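# Place bottles on ledges matching their cap colours

## Task

For every bottle, find the wall ledge whose label strip has the same colour as that bottle's cap, and set the bottle upright on that ledge so its entire base rests on the ledge surface.

## Robot and tools

Robot: two seven-joint arms, left_arm and right_arm, each ending in a two-finger parallel gripper. Equal joint values give mirrored postures on the two sides.

Frame: every position and orientation is in one scene frame. Its origin lies on the plane z = 0, straight below the midpoint between the two arm bases, which sit 0.70 m above it. +x points forward (the direction both arms face), +z points up, and left_arm is on the +y side. Image left and right do not correspond to arm names. Reported hand positions and orientations may be off by a few centimetres, more at long reach.

Gripper axes: fingers extend along the gripper's +z and close along its y. end_effector_position is the point between the pads when closed, just under 1 cm behind the fingertips. Closing pushes the fingertips roughly 17 mm further along +z, mostly while the pads are still more than 70 mm apart.

Row layout (used by execute_actions and move): 16 plain numbers, always both arms: x, y, z, qw, qx, qy, qz, opening for left_arm, then the same eight for right_arm. x, y, z are an absolute target position in metres in the scene frame; qw, qx, qy, qz an absolute orientation quaternion, w first. Opening runs from -1 (closed) to +1 (fully open, 0.145 m); it is a command, not an offset, so a 0 really means half open. To leave an arm alone, resend its last reported pose and its intended opening every time; to keep an orientation, repeat the same quaternion rather than copying a drifted reading. Going from fully open to closed takes about 0.5 s or more.

execute_actions(actions, cameras): actions is a list of actions; each action is a list of up to 15 rows, one per 1/30 s control step, and if shorter its final row is held to fill 15 steps. An action is rejected for both arms if any target lies more than 0.6 m from that gripper's current position along any of the gripper's own axes; the whole call is rejected if an action is malformed or the first one fails this check against the latest reported state. An empty list just reports state and images. Each control step the controller limits the command to within 90 mm and 16 degrees of the measured pose, so one action may fall short; the result line Hand target shows where each arm is actually headed, and you send the remainder next time. Results from actions also list end_effector_position at some steps.

move(target, speed, blend, opening_speed, blocking, cameras): target is one 16-number row or a list of up to 15 rows (no 0.6 m check). Each gripper travels a straight line from its Hand target to each pose, turning the short way. speed is m/s per arm path, 0.002 to 0.5 (default 0.25), rotation capped at twice that in rad/s; one value or one per target. blend (m) rounds corners of a list; 0 stops at each. opening_speed (0.2 or more, scale units per second) ramps the fingers. Openings of the first row are sent at the start; openings of later rows are applied only after all arms arrive and rest. A path waits for the first opening only if its first target is within 3 mm of the gripper or last commanded pose. Total path time is capped at 10 s. blocking=false returns after about 0.5 s while motion continues; a new move then takes over from the current point. Paths do not avoid obstacles or the other arm, grippers lag and can overshoot speed, especially with a nearly straight arm. The result adds a move: line: done, off_target, moving, held, fault, etc., plus limits (paced = command clipped, held = steps withheld). Arms not named in the ending are done (within 3 mm and 2 degrees). Neither done nor off_target says anything about contact.

wait(seconds 0 to 10, cameras): lets time pass holding last commands; a running move continues. stop(cameras): brakes the running move. zoom_image(camera, region): camera cam_high or cam_low, region [x0, y0, x1, y1] in pixels of that camera's latest 896x504 image, at most 504x504. read_manual(section): licence texts only. finished_scene(scene): ends scene 1 or 2 irreversibly; the goal must hold without the robot. Scene 1 is practice and can be skipped.

Result lines: per arm end_effector_position and end_effector_quat_wxyz; Hand target; Tool commands; grip_measured (measured opening on the -1..1 scale; to grip, command clearly below it, lower squeezes harder, about 10 N per pad up to ~11 cm objects); Joint positions (last entry is finger opening in metres); Joint velocities, marked within noise when still; Joint torques (offset, noisy, numbers 3 and 4 wrap at ±28 N m). MOTOR HOT appears at 85 °C; at 100 °C an OVER-TEMPERATURE FAULT stops the arm for 30 to 60 s or more. Holding loads, stretched arms and pushing at unreachable poses heat motors, even while you think, since the simulation keeps running.

Cameras cam_high and cam_low are fixed, calibrated with pinhole plus radial distortion, and may have shifted slightly.

Avoid: dropping bottles, releasing them while moving, fast collisions, hard presses, knocking anything off the work area, and arm-to-arm contact (the clearance check does not protect grippers against each other). Loose objects may occasionally be nudged or tugged by outside forces.

Each tool is called after "Call:" by a JSON object that holds its "api" and its "payload", one argument or row to a line.

## Session

Call:
{"api": "execute_actions", "payload": {
  "actions": []
}}

Call:
{"api": "zoom_image", "payload": {
  "camera": "cam_high",
  "region": [420, 190, 700, 420]
}}

Call:
{"api": "zoom_image", "payload": {
  "camera": "cam_low",
  "region": [320, 120, 640, 400]
}}

Scene clock: 0.00 s.
left_arm: end_effector_position=(+0.2239, +0.1828, +0.6144) grip_measured=+1.00 end_effector_quat_wxyz=(-0.319, +0.395, -0.515, +0.691) | right_arm: end_effector_position=(+0.4009, -0.1655, +0.3728) grip_measured=+1.00 end_effector_quat_wxyz=(+0.260, +0.265, +0.837, +0.401)
Joint positions: left_arm=[-1.106 0.942 0.535 2.339 -0.48 -0.199 -0.367 0.145] | right_arm=[0.583 0.619 -0.841 0.925 -1.182 -0.496 -0.047 0.145]
Joint velocities: within noise
Joint torques (N m): no reading
Motor temperatures (°C): left_arm=[21 21 22 20 21 23 21] | right_arm=[20 22 22 19 20 19 21]
Hand target: left_arm +0.2239, +0.1828, +0.6144; -0.319, +0.395, -0.515, +0.691 | right_arm +0.4009, -0.1655, +0.3728; +0.260, +0.265, +0.837, +0.401
Tool commands: left_gripper/opening=+1.0 right_gripper/opening=+1.0

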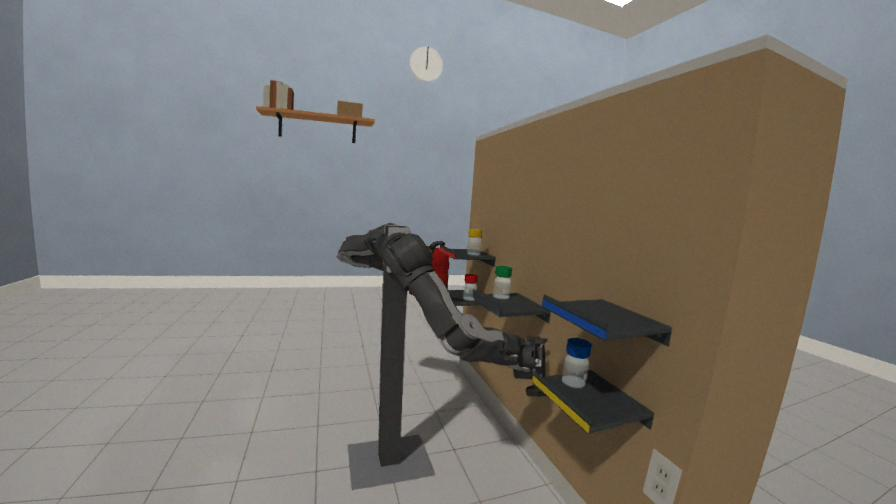

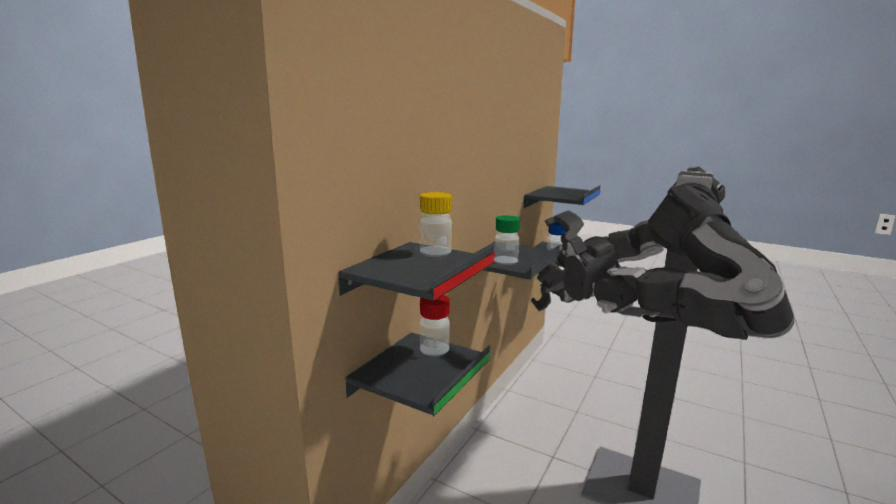

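Scaled by 1.800 from the camera's 896x504 image, which has a finer 1280x720 frame.

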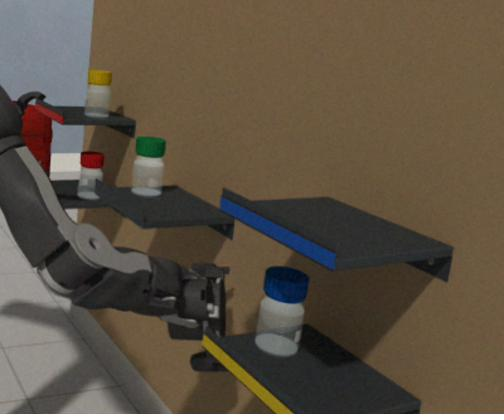

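Scaled by 1.575 from the camera's 896x504 image, which has a finer 1280x720 frame.

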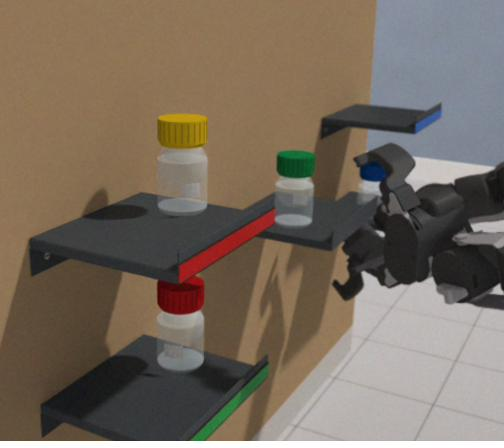

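Call:
{"api": "move", "payload": {
  "target": [
    [0.28,0.16,0.48,-0.04,-0.585,0.68,-0.44,0.5,0.30,-0.18,0.37,0.12,0.5,0.6,0.6,0.5],
    [0.33,0.133,0.3763,-0.040,-0.585,0.680,-0.440,0.5,0.27,-0.24,0.42,0,0.7071,0,0.7071,0.5]
  ],
  "speed": 0.15,
  "cameras": []
}}

Call:
{"api": "move", "payload": {
  "target": [
    [0.27,0.24,0.45,0,0.7071,0,0.7071,0.5,0.26,-0.33,0.50,0,0.7071,0,0.7071,0.5],
    [0.25,0.33,0.58,0,0.7071,0,0.7071,0.5,0.32,-0.352,0.505,0,0.7071,0,0.7071,0.5]
  ],
  "speed": 0.15
}}

Call:
{"api": "zoom_image", "payload": {
  "camera": "cam_high",
  "region": [460, 290, 660, 440]
}}

Call:
{"api": "zoom_image", "payload": {
  "camera": "cam_low",
  "region": [480, 160, 640, 280]
}}

Scene clock: 52.77 s.
left_arm: end_effector_position=(+0.2859, +0.1748, +0.4414) grip_measured=+0.50 end_effector_quat_wxyz=(-0.003, -0.608, +0.682, -0.406) | right_arm: end_effector_position=(+0.2696, -0.2388, +0.4197) grip_measured=+0.50 end_effector_quat_wxyz=(-0.002, +0.707, +0.003, +0.708)
Joint positions: left_arm=[-1.407 2.011 0.572 1.772 0.476 -0.173 -0.003 0.112] | right_arm=[-0.389 0.697 -0.342 1.566 0.547 -0.596 -0.305 0.112]
Joint velocities: within noise
Joint torques (N m): left_arm=[5.45 1.09 1.37 0.49 0.12 -0.42 -0.28] | right_arm=[1.02 3.55 2.52 3.58 0.04 -0.32 -0.13]
Motor temperatures (°C): left_arm=[21 21 23 21 21 23 21] | right_arm=[22 23 23 19 20 19 21]
Hand target: left_arm +0.2849, +0.1757, +0.4398; -0.003, -0.609, +0.682, -0.405 | right_arm +0.2699, -0.2400, +0.4199; +0.000, +0.707, +0.000, +0.707
Off the commanded pose: left_arm 0.089 m, 6 deg | right_arm 0.001 m, 0 deg.
joint sent to its limit (left arm) — joint 1 (shoulder pitch), lower limit; joint 2 (shoulder roll), upper limit. The joint targets are off in position and orientation.
move: off_target (left_arm)
No camera images: "cameras" was empty.

Scene clock: 59.47 s.
left_arm: end_effector_position=(+0.2501, +0.3314, +0.5813) grip_measured=+0.50 end_effector_quat_wxyz=(-0.003, +0.705, +0.002, +0.709) | right_arm: end_effector_position=(+0.3207, -0.3530, +0.5082) grip_measured=+0.50 end_effector_quat_wxyz=(+0.002, +0.704, +0.000, +0.710)
Joint positions: left_arm=[-1.408 1.069 0.839 2.037 1.202 -0.484 -0.091 0.112] | right_arm=[-0.324 1.206 -0.237 1.514 1.193 -0.574 -0.042 0.112]
Joint velocities: within noise
Joint torques (N m): left_arm=[0.12 1.62 2.43 2.22 0.15 -0.52 0.23] | right_arm=[2.57 6.21 2.81 1.31 0.12 -0.32 0.17]
Motor temperatures (°C): left_arm=[21 21 23 21 21 23 21] | right_arm=[21 23 23 20 20 19 21]
Hand target: left_arm +0.2500, +0.3301, +0.5800; +0.000, +0.707, +0.000, +0.707 | right_arm +0.3200, -0.3520, +0.5051; +0.000, +0.707, +0.000, +0.707
Off the commanded pose: left_arm 0.002 m, 1 deg | right_arm 0.003 m, 1 deg.
joint sent to its limit (left arm) — joint 1 (shoulder pitch), lower limit. The joint targets still meet the commanded pose.
move: done; limits=paced

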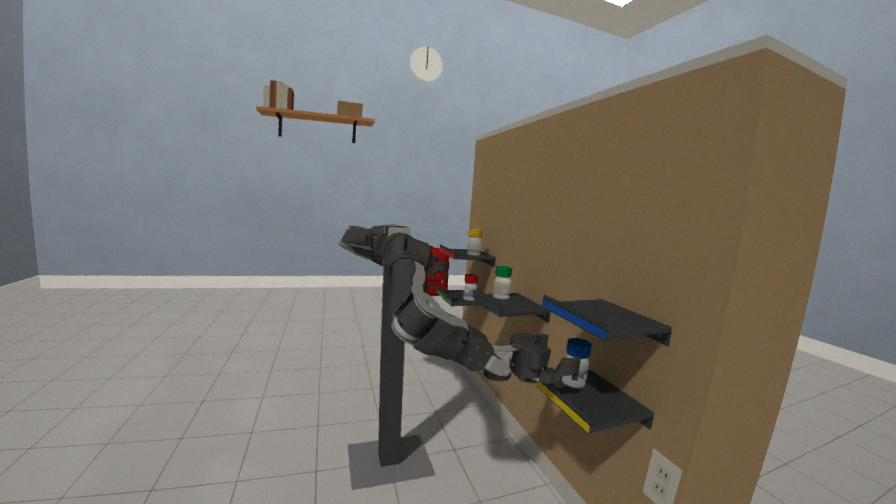

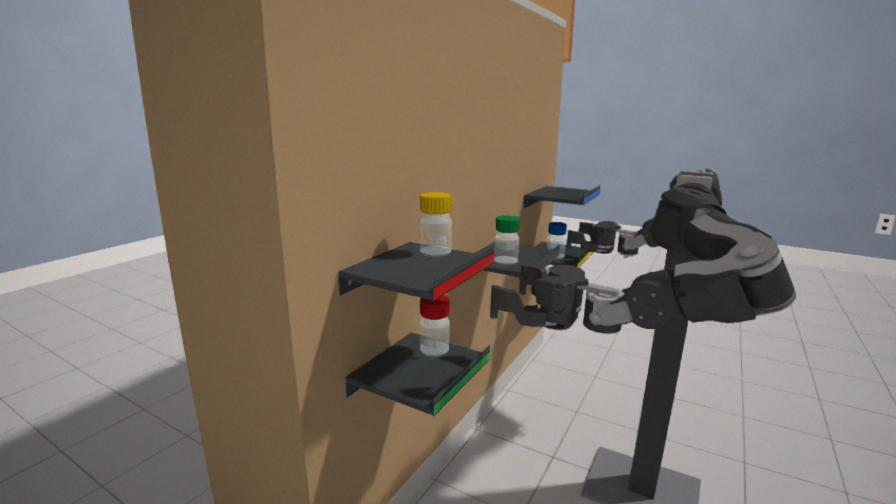

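Scaled by 2.520 from the camera's 896x504 image, which has a finer 1280x720 frame.

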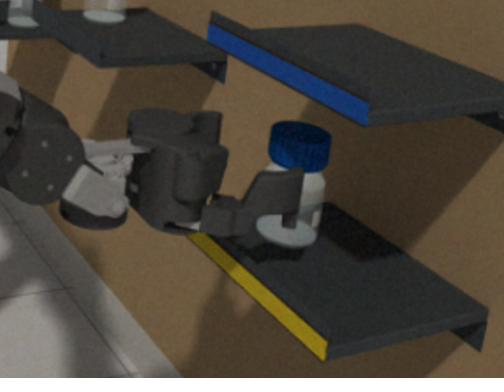

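Scaled by 3.150 from the camera's 896x504 image, which has a finer 1280x720 frame.

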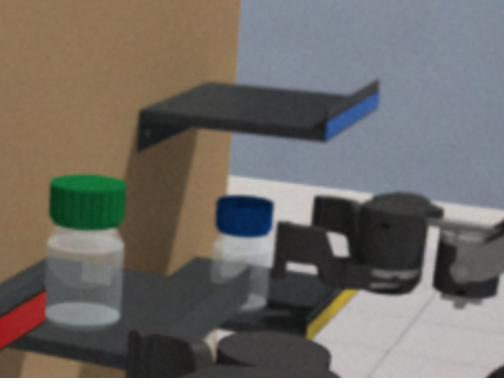

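Call:
{"api": "move", "payload": {
  "target": [0.25,0.33,0.58,0,0.7071,0,0.7071,0.5,0.365,-0.347,0.5,0,0.7071,0,0.7071,0.7],
  "speed": 0.08
}}

Call:
{"api": "zoom_image", "payload": {
  "camera": "cam_high",
  "region": [500, 310, 620, 410]
}}

Call:
{"api": "zoom_image", "payload": {
  "camera": "cam_low",
  "region": [480, 180, 600, 280]
}}

Scene clock: 102.97 s.
left_arm: end_effector_position=(+0.2501, +0.3314, +0.5813) grip_measured=+0.50 end_effector_quat_wxyz=(-0.003, +0.705, +0.002, +0.709) | right_arm: end_effector_position=(+0.3656, -0.3486, +0.5034) grip_measured=+0.70 end_effector_quat_wxyz=(+0.002, +0.703, -0.003, +0.711)
Joint positions: left_arm=[-1.408 1.069 0.839 2.037 1.202 -0.484 -0.091 0.112] | right_arm=[0.043 1.058 -0.402 1.343 1.108 -0.427 0.005 0.125]
Joint velocities: within noise
Joint torques (N m): left_arm=[0.12 1.62 2.43 2.21 0.14 -0.53 0.22] | right_arm=[3.42 6.5 2.7 1.65 0.06 -0.3 0.17]
Motor temperatures (°C): left_arm=[21 21 24 21 21 24 21] | right_arm=[21 24 23 19 20 20 21]
Hand target: left_arm +0.2500, +0.3301, +0.5800; +0.000, +0.707, +0.000, +0.707 | right_arm +0.3650, -0.3471, +0.5001; +0.000, +0.707, +0.000, +0.707
Off the commanded pose: left_arm 0.002 m, 1 deg | right_arm 0.004 m, 1 deg.
joint sent to its limit (left arm) — joint 1 (shoulder pitch), lower limit. The joint targets still meet the commanded pose.
move: off_target (right_arm)

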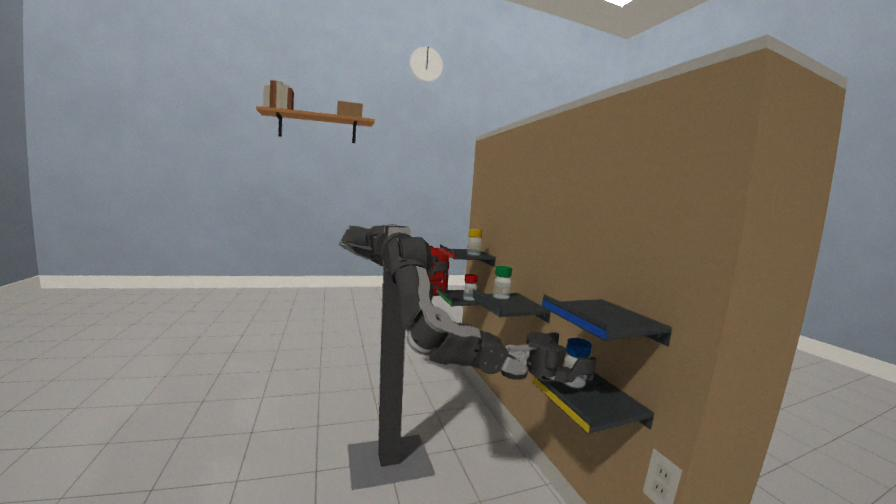

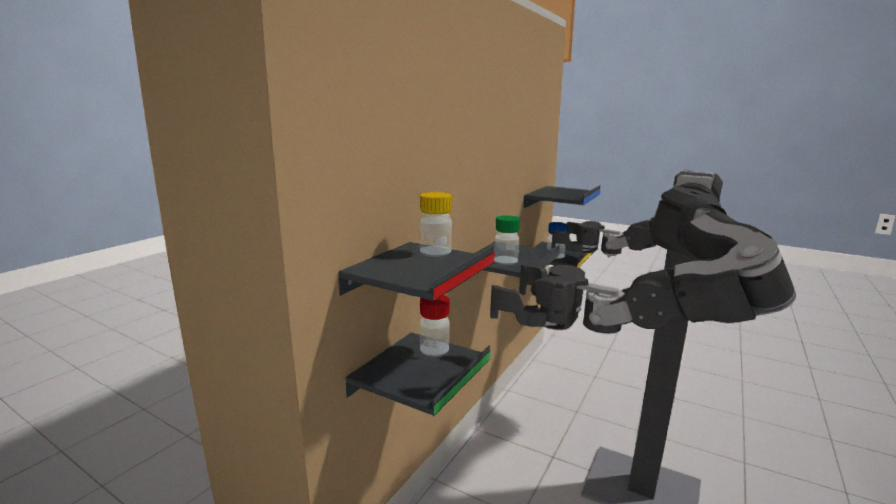

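Scaled by 4.200 from the camera's 896x504 image, which has a finer 1280x720 frame.

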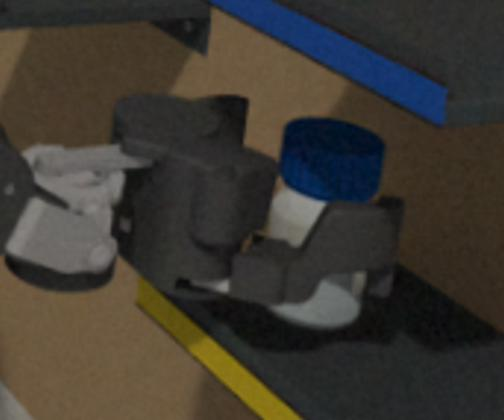

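Scaled by 4.200 from the camera's 896x504 image, which has a finer 1280x720 frame.

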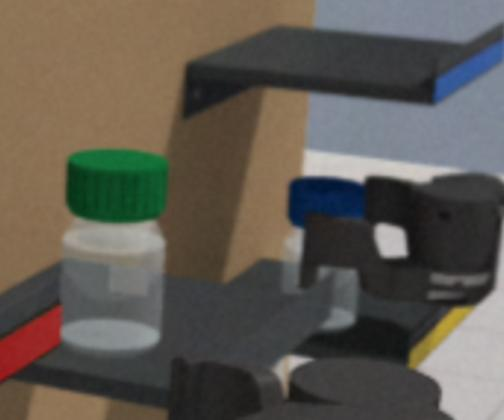

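Call:
{"api": "move", "payload": {
  "target": [
    [0.25,0.33,0.58,0,0.7071,0,0.7071,0.5,0.379,-0.339,0.5,0,0.7071,0,0.7071,0.7],
    [0.25,0.33,0.58,0,0.7071,0,0.7071,0.5,0.379,-0.339,0.5,0,0.7071,0,0.7071,-0.6]
  ],
  "speed": 0.06,
  "opening_speed": 0.6
}}

Call:
{"api": "zoom_image", "payload": {
  "camera": "cam_high",
  "region": [500, 310, 620, 410]
}}

Scene clock: 116.50 s.
left_arm: end_effector_position=(+0.2501, +0.3314, +0.5813) grip_measured=+0.50 end_effector_quat_wxyz=(-0.003, +0.705, +0.002, +0.709) | right_arm: end_effector_position=(+0.3793, -0.3400, +0.5025) grip_measured=-0.28 end_effector_quat_wxyz=(+0.001, +0.704, +0.000, +0.710)
Joint positions: left_arm=[-1.408 1.069 0.839 2.037 1.202 -0.484 -0.091 0.112] | right_arm=[0.126 1.007 -0.43 1.311 1.063 -0.38 0 0.055]
Joint velocities: within noise
Joint torques (N m): left_arm=[0.12 1.6 2.43 2.22 0.15 -0.53 0.23] | right_arm=[3.94 5.89 3.1 1.98 0.08 -0.33 -0.01]
Motor temperatures (°C): left_arm=[20 21 24 21 21 24 21] | right_arm=[21 24 23 19 20 20 21]
Hand target: left_arm +0.2500, +0.3301, +0.5800; +0.000, +0.707, +0.000, +0.707 | right_arm +0.3790, -0.3390, +0.5000; +0.000, +0.707, +0.000, +0.707
Off the commanded pose: left_arm 0.002 m, 1 deg | right_arm 0.003 m, 0 deg.
joint sent to its limit (left arm) — joint 1 (shoulder pitch), lower limit. The joint targets still meet the commanded pose.
move: done

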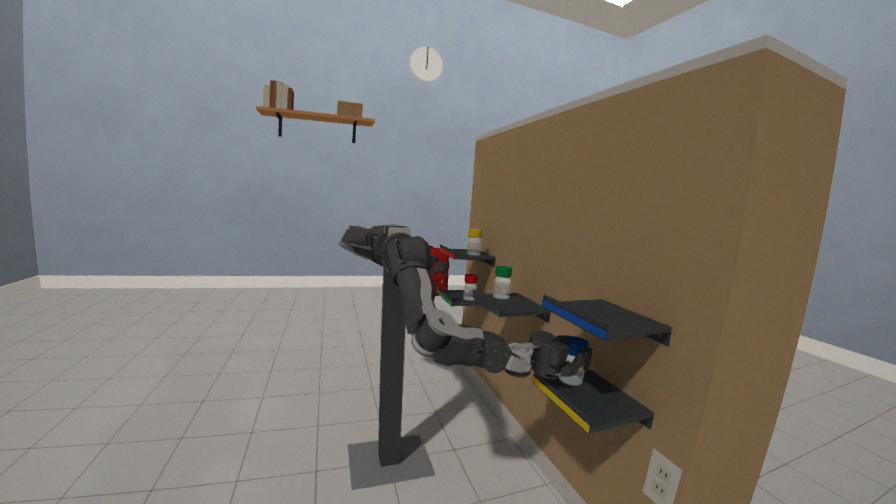

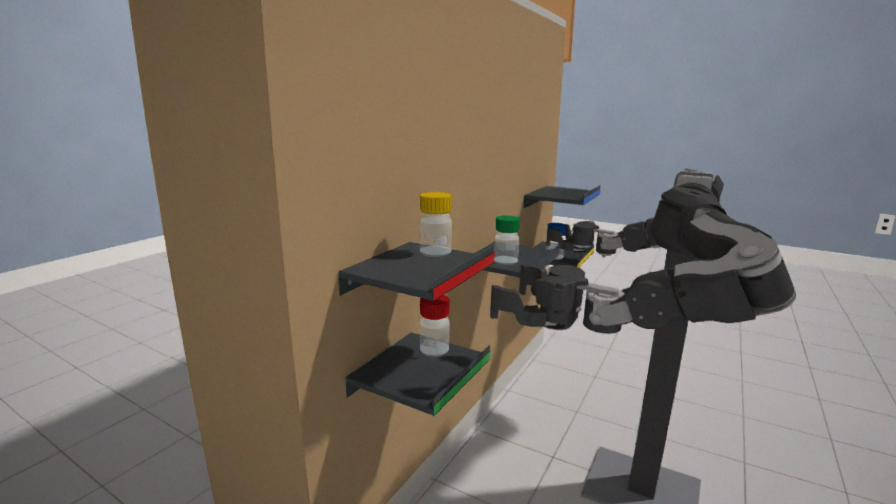

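Scaled by 4.200 from the camera's 896x504 image, which has a finer 1280x720 frame.

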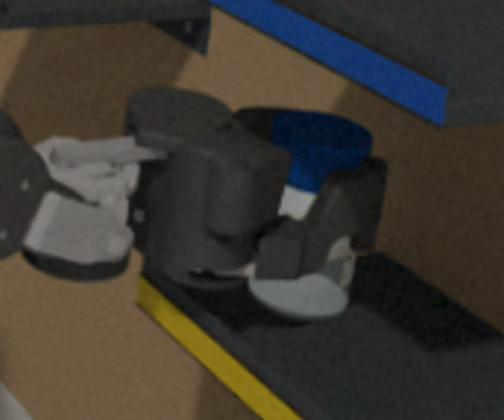

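Call:
{"api": "move", "payload": {
  "target": [
    [0.25,0.33,0.58,0,0.7071,0,0.7071,0.5,0.379,-0.339,0.55,0,0.7071,0,0.7071,-0.6],
    [0.25,0.33,0.58,0,0.7071,0,0.7071,0.5,0.245,-0.335,0.55,0,0.7071,0,0.7071,-0.6],
    [0.25,0.33,0.58,0,0.7071,0,0.7071,0.5,0.24,-0.335,0.765,0,0.7071,0,0.7071,-0.6]
  ],
  "speed": 0.12,
  "blend": 0.01
}}

Call:
{"api": "zoom_image", "payload": {
  "camera": "cam_high",
  "region": [440, 230, 680, 370]
}}

Scene clock: 134.00 s.
left_arm: end_effector_position=(+0.2501, +0.3314, +0.5813) grip_measured=+0.50 end_effector_quat_wxyz=(-0.003, +0.705, +0.002, +0.709) | right_arm: end_effector_position=(+0.2401, -0.3343, +0.7653) grip_measured=-0.28 end_effector_quat_wxyz=(+0.000, +0.706, +0.004, +0.709)
Joint positions: left_arm=[-1.408 1.069 0.839 2.037 1.202 -0.484 -0.091 0.112] | right_arm=[-0.724 1.028 1.502 2.144 1.559 0.785 -0.033 0.055]
Joint velocities: within noise
Joint torques (N m): left_arm=[0.09 1.6 2.44 2.22 0.14 -0.53 0.23] | right_arm=[1.02 4.6 2.5 0.24 0.14 -0.36 -0.12]
Motor temperatures (°C): left_arm=[20 21 24 21 21 24 21] | right_arm=[21 24 23 19 20 20 21]
Hand target: left_arm +0.2500, +0.3301, +0.5800; +0.000, +0.707, +0.000, +0.707 | right_arm +0.2400, -0.3351, +0.7649; +0.000, +0.706, +0.002, +0.708
Off the commanded pose: left_arm 0.002 m, 1 deg | right_arm 0.001 m, 1 deg.
joint sent to its limit (left arm) — joint 1 (shoulder pitch), lower limit. The joint targets still meet the commanded pose.
joint sent to its limit (right arm) — joint 5 (forearm roll), upper limit; joint 6 (wrist pitch), upper limit. The joint targets still meet the commanded pose.
move: done

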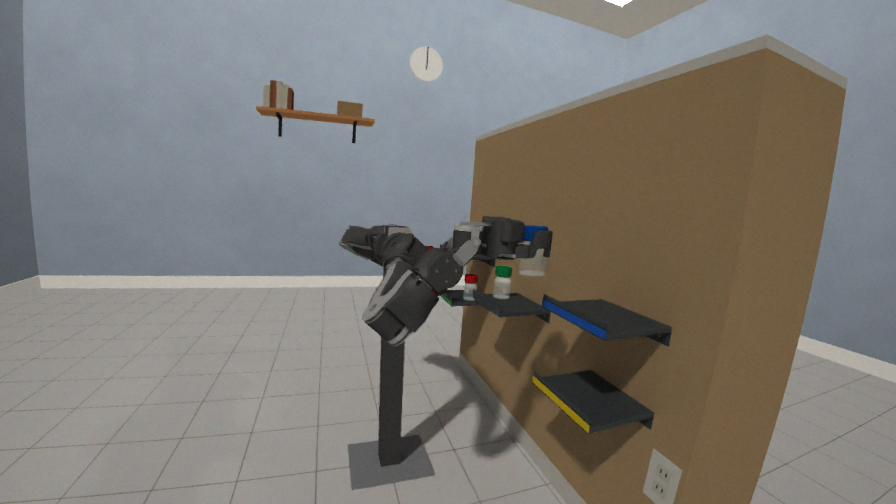

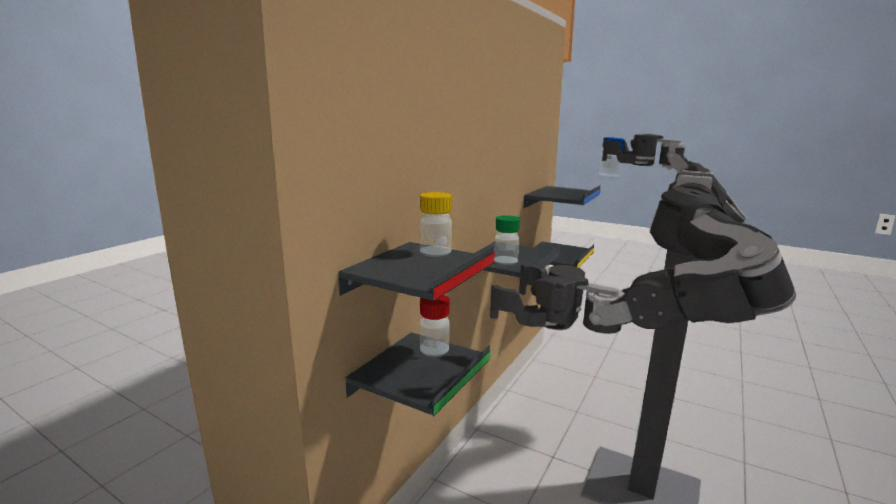

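Scaled by 2.100 from the camera's 896x504 image, which has a finer 1280x720 frame.

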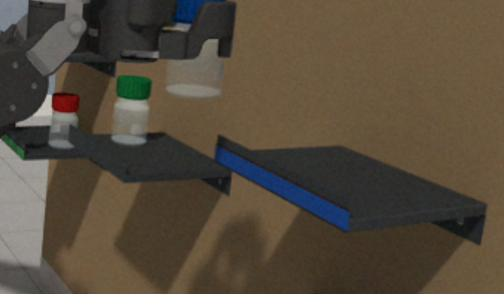

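Call:
{"api": "move", "payload": {
  "target": [
    [0.28,0.22,0.42,-0.02,-0.65,0.4,-0.6,0.5,0.30,-0.345,0.765,0,0.7071,0,0.7071,-0.6],
    [0.34,0.133,0.3763,-0.040,-0.585,0.680,-0.440,0.5,0.385,-0.352,0.755,0,0.7071,0,0.7071,-0.6]
  ],
  "speed": 0.12
}}

Call:
{"api": "zoom_image", "payload": {
  "camera": "cam_high",
  "region": [520, 210, 680, 350]
}}

Call:
{"api": "zoom_image", "payload": {
  "camera": "cam_low",
  "region": [500, 100, 620, 230]
}}

Scene clock: 153.03 s.
left_arm: end_effector_position=(+0.2915, +0.1768, +0.4441) grip_measured=+0.50 end_effector_quat_wxyz=(+0.001, -0.609, +0.679, -0.410) | right_arm: end_effector_position=(+0.3853, -0.3510, +0.7535) grip_measured=-0.28 end_effector_quat_wxyz=(+0.008, +0.708, +0.017, +0.706)
Joint positions: left_arm=[-1.407 2.012 0.585 1.756 0.484 -0.18 0.001 0.112] | right_arm=[-1.311 1.635 1.563 1.6 1.559 0.257 -0.075 0.055]
Joint velocities: within noise
Joint torques (N m): left_arm=[5.6 0.94 2.47 0.46 0.13 -0.27 0] | right_arm=[3.63 1.81 5.57 0.24 0.11 -0.57 -0.17]
Motor temperatures (°C): left_arm=[21 21 24 21 21 24 21] | right_arm=[21 24 23 19 20 20 21]
Hand target: left_arm +0.2908, +0.1776, +0.4428; +0.001, -0.610, +0.680, -0.407 | right_arm +0.3850, -0.3521, +0.7550; +0.010, +0.706, +0.014, +0.708
Off the commanded pose: left_arm 0.094 m, 6 deg; position clipped | right_arm 0.002 m, 2 deg.
joint read past its limit (left arm) — joint 2 (shoulder roll), upper limit.
joint sent to its limit (left arm) — joint 1 (shoulder pitch), lower limit; joint 2 (shoulder roll), upper limit. The joint targets are off in position and orientation.
joint sent to its limit (right arm) — joint 1 (shoulder pitch), lower limit; joint 3 (upper arm roll), upper limit; joint 5 (forearm roll), upper limit. The joint targets still meet the commanded pose.
move: off_target (left_arm); limits=paced

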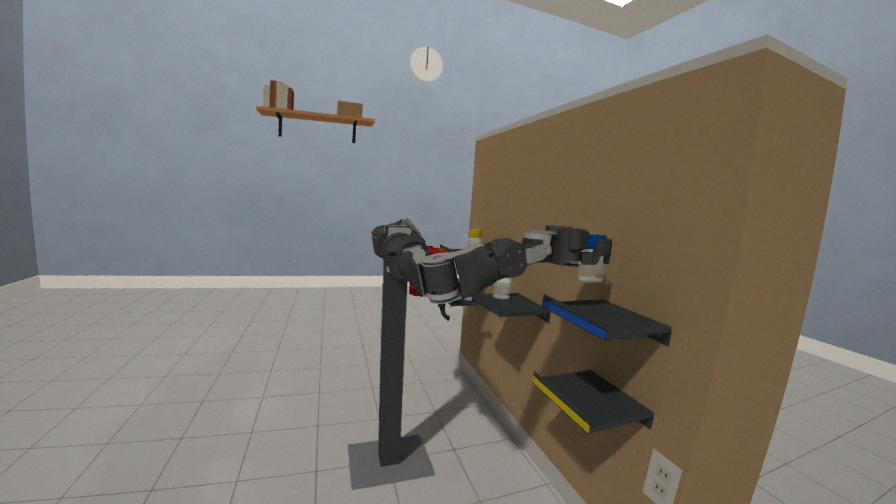

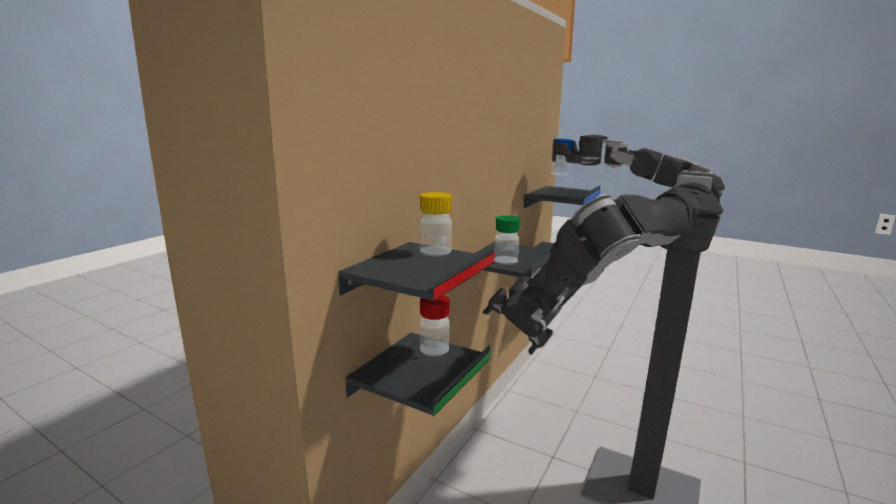

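Scaled by 3.150 from the camera's 896x504 image, which has a finer 1280x720 frame.

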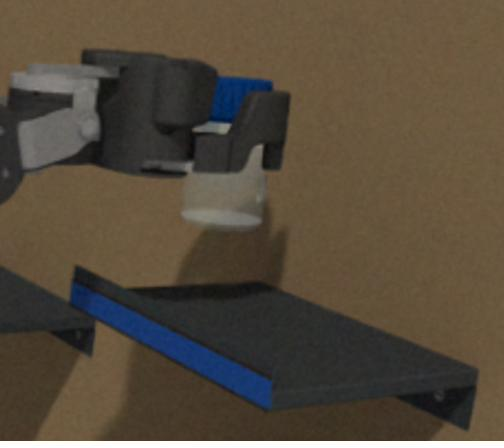

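Scaled by 3.877 from the camera's 896x504 image, which has a finer 1280x720 frame.

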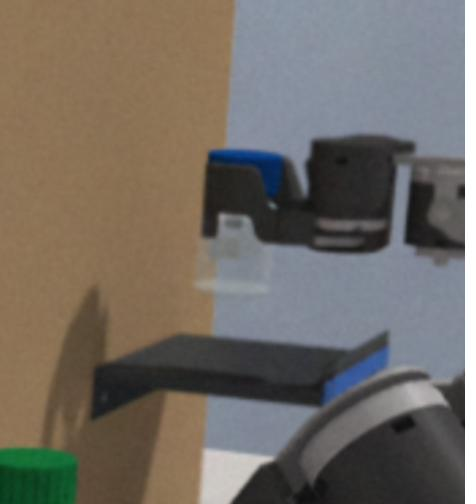

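Call:
{"api": "move", "payload": {
  "target": [
    [0.26,0.25,0.45,0,0.7071,0,0.7071,0.5,0.385,-0.352,0.72,0,0.7071,0,0.7071,-0.6]
  ],
  "speed": 0.08
}}

Call:
{"api": "zoom_image", "payload": {
  "camera": "cam_high",
  "region": [520, 210, 680, 350]
}}

Call:
{"api": "zoom_image", "payload": {
  "camera": "cam_low",
  "region": [500, 100, 620, 230]
}}

Scene clock: 176.80 s.
left_arm: end_effector_position=(+0.2608, +0.2510, +0.4509) grip_measured=+0.50 end_effector_quat_wxyz=(+0.022, +0.834, -0.070, +0.546) | right_arm: end_effector_position=(+0.3851, -0.3511, +0.7207) grip_measured=-0.28 end_effector_quat_wxyz=(+0.007, +0.707, +0.012, +0.707)
Joint positions: left_arm=[-1.407 1.925 0.185 1.964 1.304 -0.786 -0.645 0.112] | right_arm=[-1.311 1.608 1.415 1.632 1.559 0.107 -0.088 0.055]
Joint velocities: within noise
Joint torques (N m): left_arm=[3.63 0.67 1.47 2.1 -0.02 -0.57 0.24] | right_arm=[3.49 1.78 3.78 0.47 0.11 -0.8 -0.17]
Motor temperatures (°C): left_arm=[22 21 24 21 21 24 21] | right_arm=[21 23 24 19 20 21 21]
Hand target: left_arm +0.2600, +0.2502, +0.4506; +0.025, +0.835, -0.069, +0.546 | right_arm +0.3849, -0.3522, +0.7199; +0.008, +0.706, +0.010, +0.708
Off the commanded pose: left_arm 0.002 m, 25 deg; orientation clipped | right_arm 0.001 m, 2 deg.
joint sent to its limit (left arm) — joint 1 (shoulder pitch), lower limit; joint 6 (wrist pitch), lower limit. The joint targets are off in orientation, not in position.
joint sent to its limit (right arm) — joint 1 (shoulder pitch), lower limit; joint 5 (forearm roll), upper limit. The joint targets still meet the commanded pose.
move: off_target (left_arm); limits=paced

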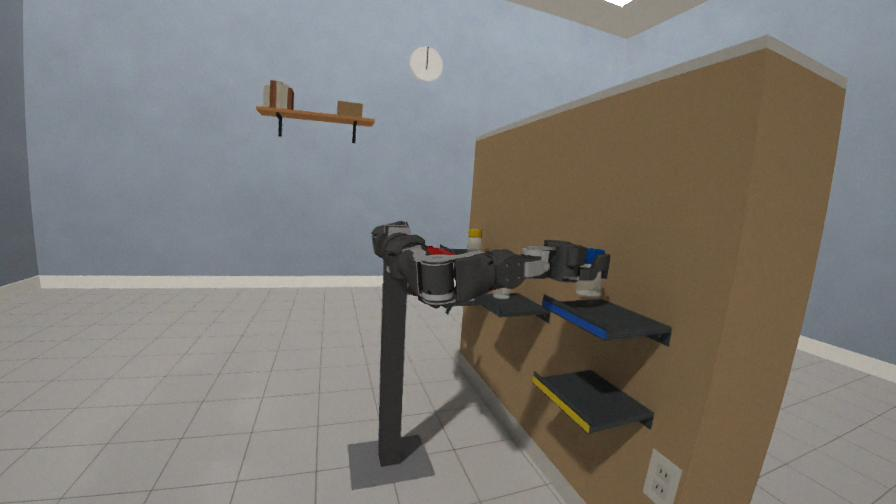

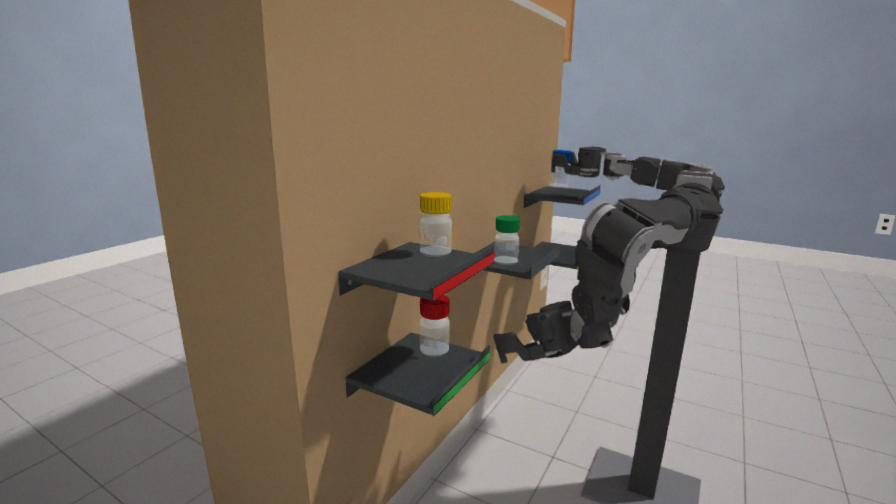

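Scaled by 3.150 from the camera's 896x504 image, which has a finer 1280x720 frame.

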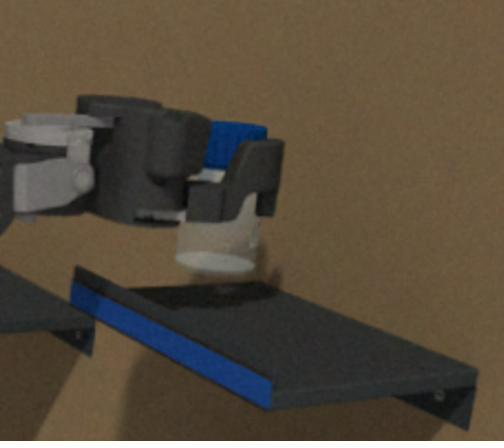

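Scaled by 3.877 from the camera's 896x504 image, which has a finer 1280x720 frame.

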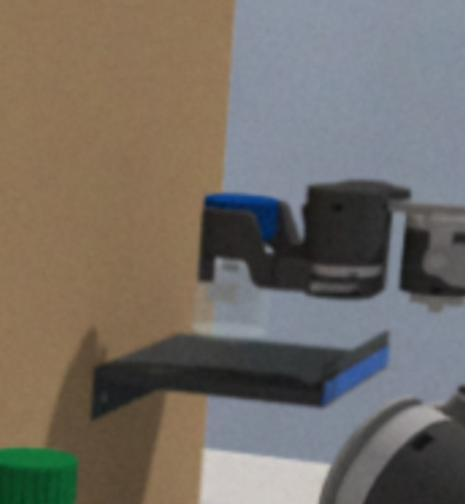

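Call:
{"api": "move", "payload": {
  "target": [
    [0.26,0.25,0.45,0,0.7071,0,0.7071,0.5,0.385,-0.38,0.712,0,0.7071,0,0.7071,-0.6]
  ],
  "speed": 0.06
}}

Call:
{"api": "zoom_image", "payload": {
  "camera": "cam_high",
  "region": [520, 210, 680, 350]
}}

Call:
{"api": "zoom_image", "payload": {
  "camera": "cam_low",
  "region": [500, 100, 620, 230]
}}

Scene clock: 191.27 s.
left_arm: end_effector_position=(+0.2607, +0.2512, +0.4510) grip_measured=+0.50 end_effector_quat_wxyz=(+0.023, +0.835, -0.068, +0.546) | right_arm: end_effector_position=(+0.3851, -0.3803, +0.7128) grip_measured=-0.28 end_effector_quat_wxyz=(+0.006, +0.709, +0.004, +0.705)
Joint positions: left_arm=[-1.407 1.922 0.187 1.964 1.307 -0.786 -0.641 0.112] | right_arm=[-1.311 1.601 1.382 1.512 1.559 0.077 0.028 0.055]
Joint velocities: within noise
Joint torques (N m): left_arm=[3.6 1.12 1.37 2 -0.04 -0.56 0.21] | right_arm=[3.39 1.94 3.77 0.16 0.18 -0.81 0.15]
Motor temperatures (°C): left_arm=[21 21 24 21 21 24 21] | right_arm=[21 23 24 19 20 21 21]
Hand target: left_arm +0.2600, +0.2502, +0.4506; +0.026, +0.835, -0.068, +0.545 | right_arm +0.3849, -0.3801, +0.7120; +0.005, +0.707, +0.005, +0.707
Off the commanded pose: left_arm 0.002 m, 25 deg; orientation clipped | right_arm 0.001 m, 1 deg.
joint sent to its limit (left arm) — joint 1 (shoulder pitch), lower limit; joint 6 (wrist pitch), lower limit. The joint targets are off in orientation, not in position.
joint sent to its limit (right arm) — joint 1 (shoulder pitch), lower limit; joint 5 (forearm roll), upper limit. The joint targets still meet the commanded pose.
move: off_target (left_arm); limits=paced

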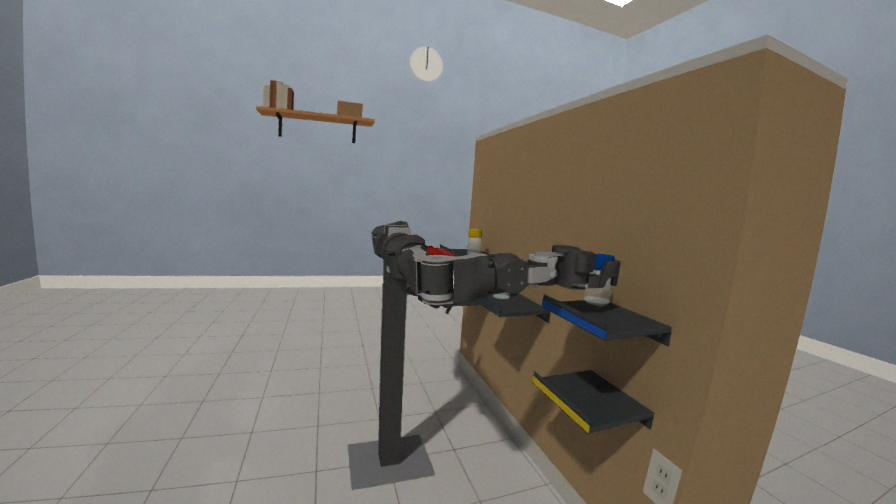

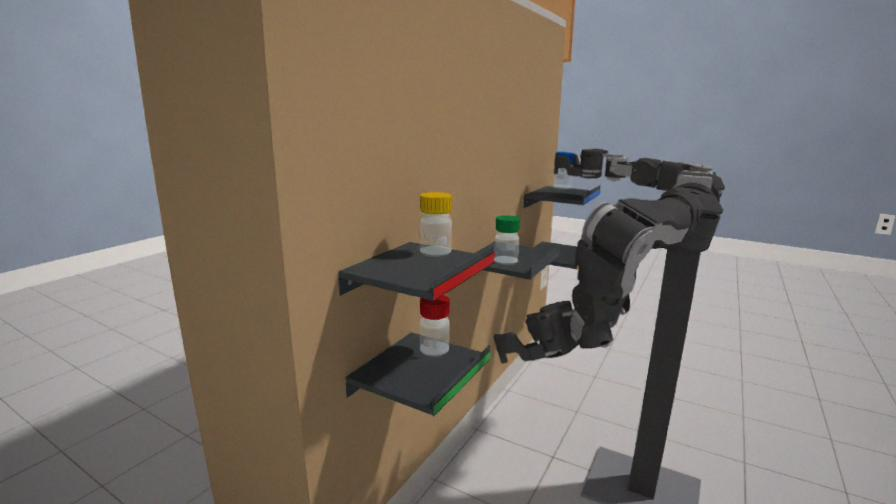

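Scaled by 3.150 from the camera's 896x504 image, which has a finer 1280x720 frame.

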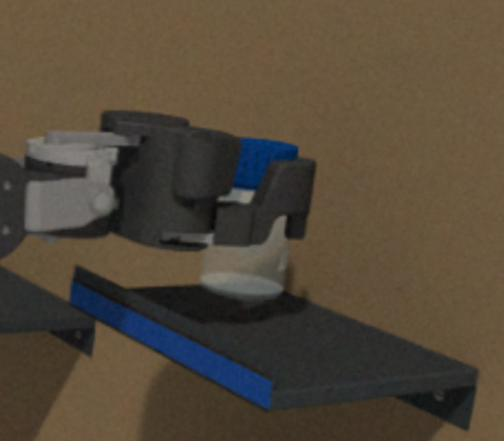

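Scaled by 3.877 from the camera's 896x504 image, which has a finer 1280x720 frame.

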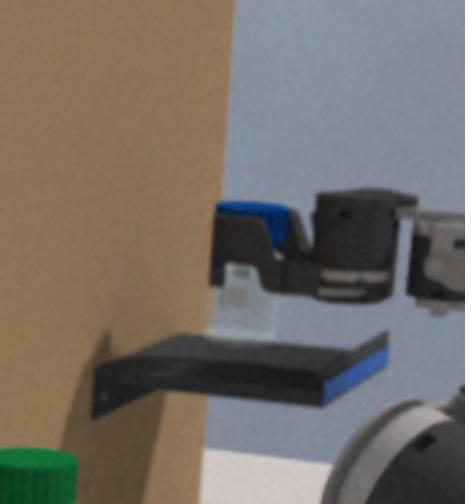

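Call:
{"api": "move", "payload": {
  "target": [0.26,0.25,0.45,0,0.7071,0,0.7071,0.5,0.385,-0.38,0.701,0,0.7071,0,0.7071,-0.6],
  "speed": 0.04,
  "cameras": []
}}

Call:
{"api": "move", "payload": {
  "target": [0.26,0.25,0.45,0,0.7071,0,0.7071,0.5,0.385,-0.38,0.695,0,0.7071,0,0.7071,-0.6],
  "speed": 0.03
}}

Call:
{"api": "zoom_image", "payload": {
  "camera": "cam_high",
  "region": [520, 210, 680, 350]
}}

Call:
{"api": "zoom_image", "payload": {
  "camera": "cam_low",
  "region": [500, 100, 620, 230]
}}

Scene clock: 205.60 s.
left_arm: end_effector_position=(+0.2607, +0.2512, +0.4511) grip_measured=+0.50 end_effector_quat_wxyz=(+0.024, +0.834, -0.068, +0.546) | right_arm: end_effector_position=(+0.3852, -0.3804, +0.7018) grip_measured=-0.28 end_effector_quat_wxyz=(+0.007, +0.709, +0.005, +0.705)
Joint positions: left_arm=[-1.407 1.92 0.188 1.964 1.308 -0.786 -0.639 0.112] | right_arm=[-1.311 1.599 1.332 1.513 1.559 0.027 0.028 0.055]
Joint velocities: within noise
Joint torques (N m): left_arm=[3.6 1.28 1.29 1.99 -0.03 -0.57 0.19] | right_arm=[3.44 1.86 3.86 0.54 0.19 -0.79 0.09]
Motor temperatures (°C): left_arm=[21 21 23 21 21 24 21] | right_arm=[21 23 24 19 20 21 21]
Hand target: left_arm +0.2600, +0.2502, +0.4506; +0.026, +0.835, -0.068, +0.545 | right_arm +0.3849, -0.3801, +0.7009; +0.006, +0.708, +0.006, +0.707
Off the commanded pose: left_arm 0.002 m, 25 deg; orientation clipped | right_arm 0.001 m, 1 deg.
joint sent to its limit (left arm) — joint 1 (shoulder pitch), lower limit; joint 6 (wrist pitch), lower limit. The joint targets are off in orientation, not in position.
joint sent to its limit (right arm) — joint 1 (shoulder pitch), lower limit; joint 5 (forearm roll), upper limit. The joint targets still meet the commanded pose.
move: off_target (left_arm); limits=paced
No camera images: "cameras" was empty.

Scene clock: 213.13 s.
left_arm: end_effector_position=(+0.2607, +0.2512, +0.4511) grip_measured=+0.50 end_effector_quat_wxyz=(+0.024, +0.834, -0.068, +0.546) | right_arm: end_effector_position=(+0.3852, -0.3801, +0.6958) grip_measured=-0.28 end_effector_quat_wxyz=(+0.007, +0.709, +0.006, +0.705)
Joint positions: left_arm=[-1.407 1.92 0.188 1.964 1.308 -0.786 -0.639 0.112] | right_arm=[-1.311 1.599 1.304 1.514 1.559 -0.001 0.028 0.055]
Joint velocities: within noise
Joint torques (N m): left_arm=[3.63 1.28 1.28 1.99 -0.04 -0.57 0.19] | right_arm=[3.49 1.78 3.74 0.46 0.18 -0.79 0.07]
Motor temperatures (°C): left_arm=[21 21 23 21 21 24 21] | right_arm=[21 23 24 19 20 21 21]
Hand target: left_arm +0.2600, +0.2502, +0.4506; +0.026, +0.835, -0.068, +0.545 | right_arm +0.3849, -0.3800, +0.6950; +0.007, +0.708, +0.007, +0.707
Off the commanded pose: left_arm 0.002 m, 25 deg; orientation clipped | right_arm 0.001 m, 1 deg.
joint sent to its limit (left arm) — joint 1 (shoulder pitch), lower limit; joint 6 (wrist pitch), lower limit. The joint targets are off in orientation, not in position.
joint sent to its limit (right arm) — joint 1 (shoulder pitch), lower limit; joint 5 (forearm roll), upper limit. The joint targets still meet the commanded pose.
move: off_target (left_arm); limits=paced

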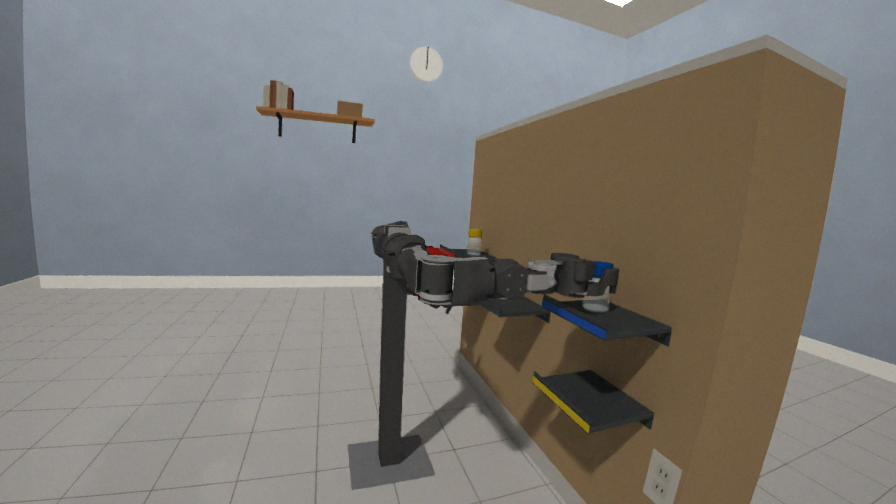

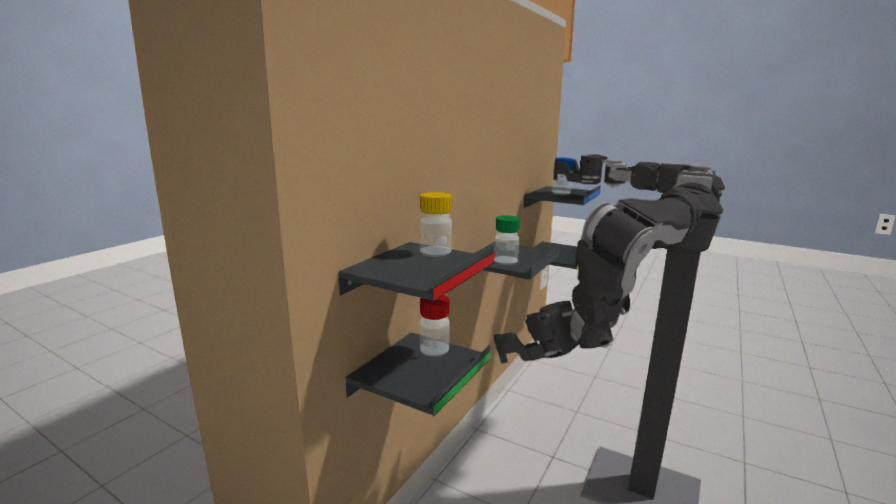

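Scaled by 3.150 from the camera's 896x504 image, which has a finer 1280x720 frame.

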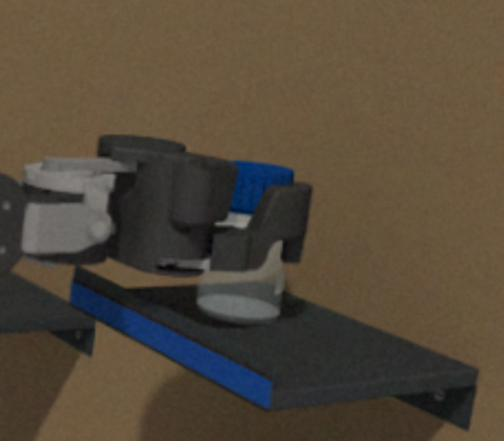

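Scaled by 3.877 from the camera's 896x504 image, which has a finer 1280x720 frame.

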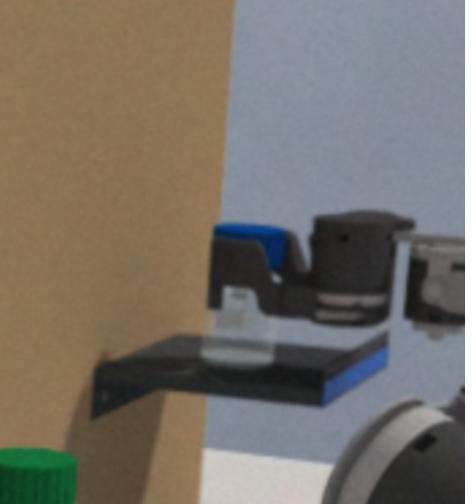

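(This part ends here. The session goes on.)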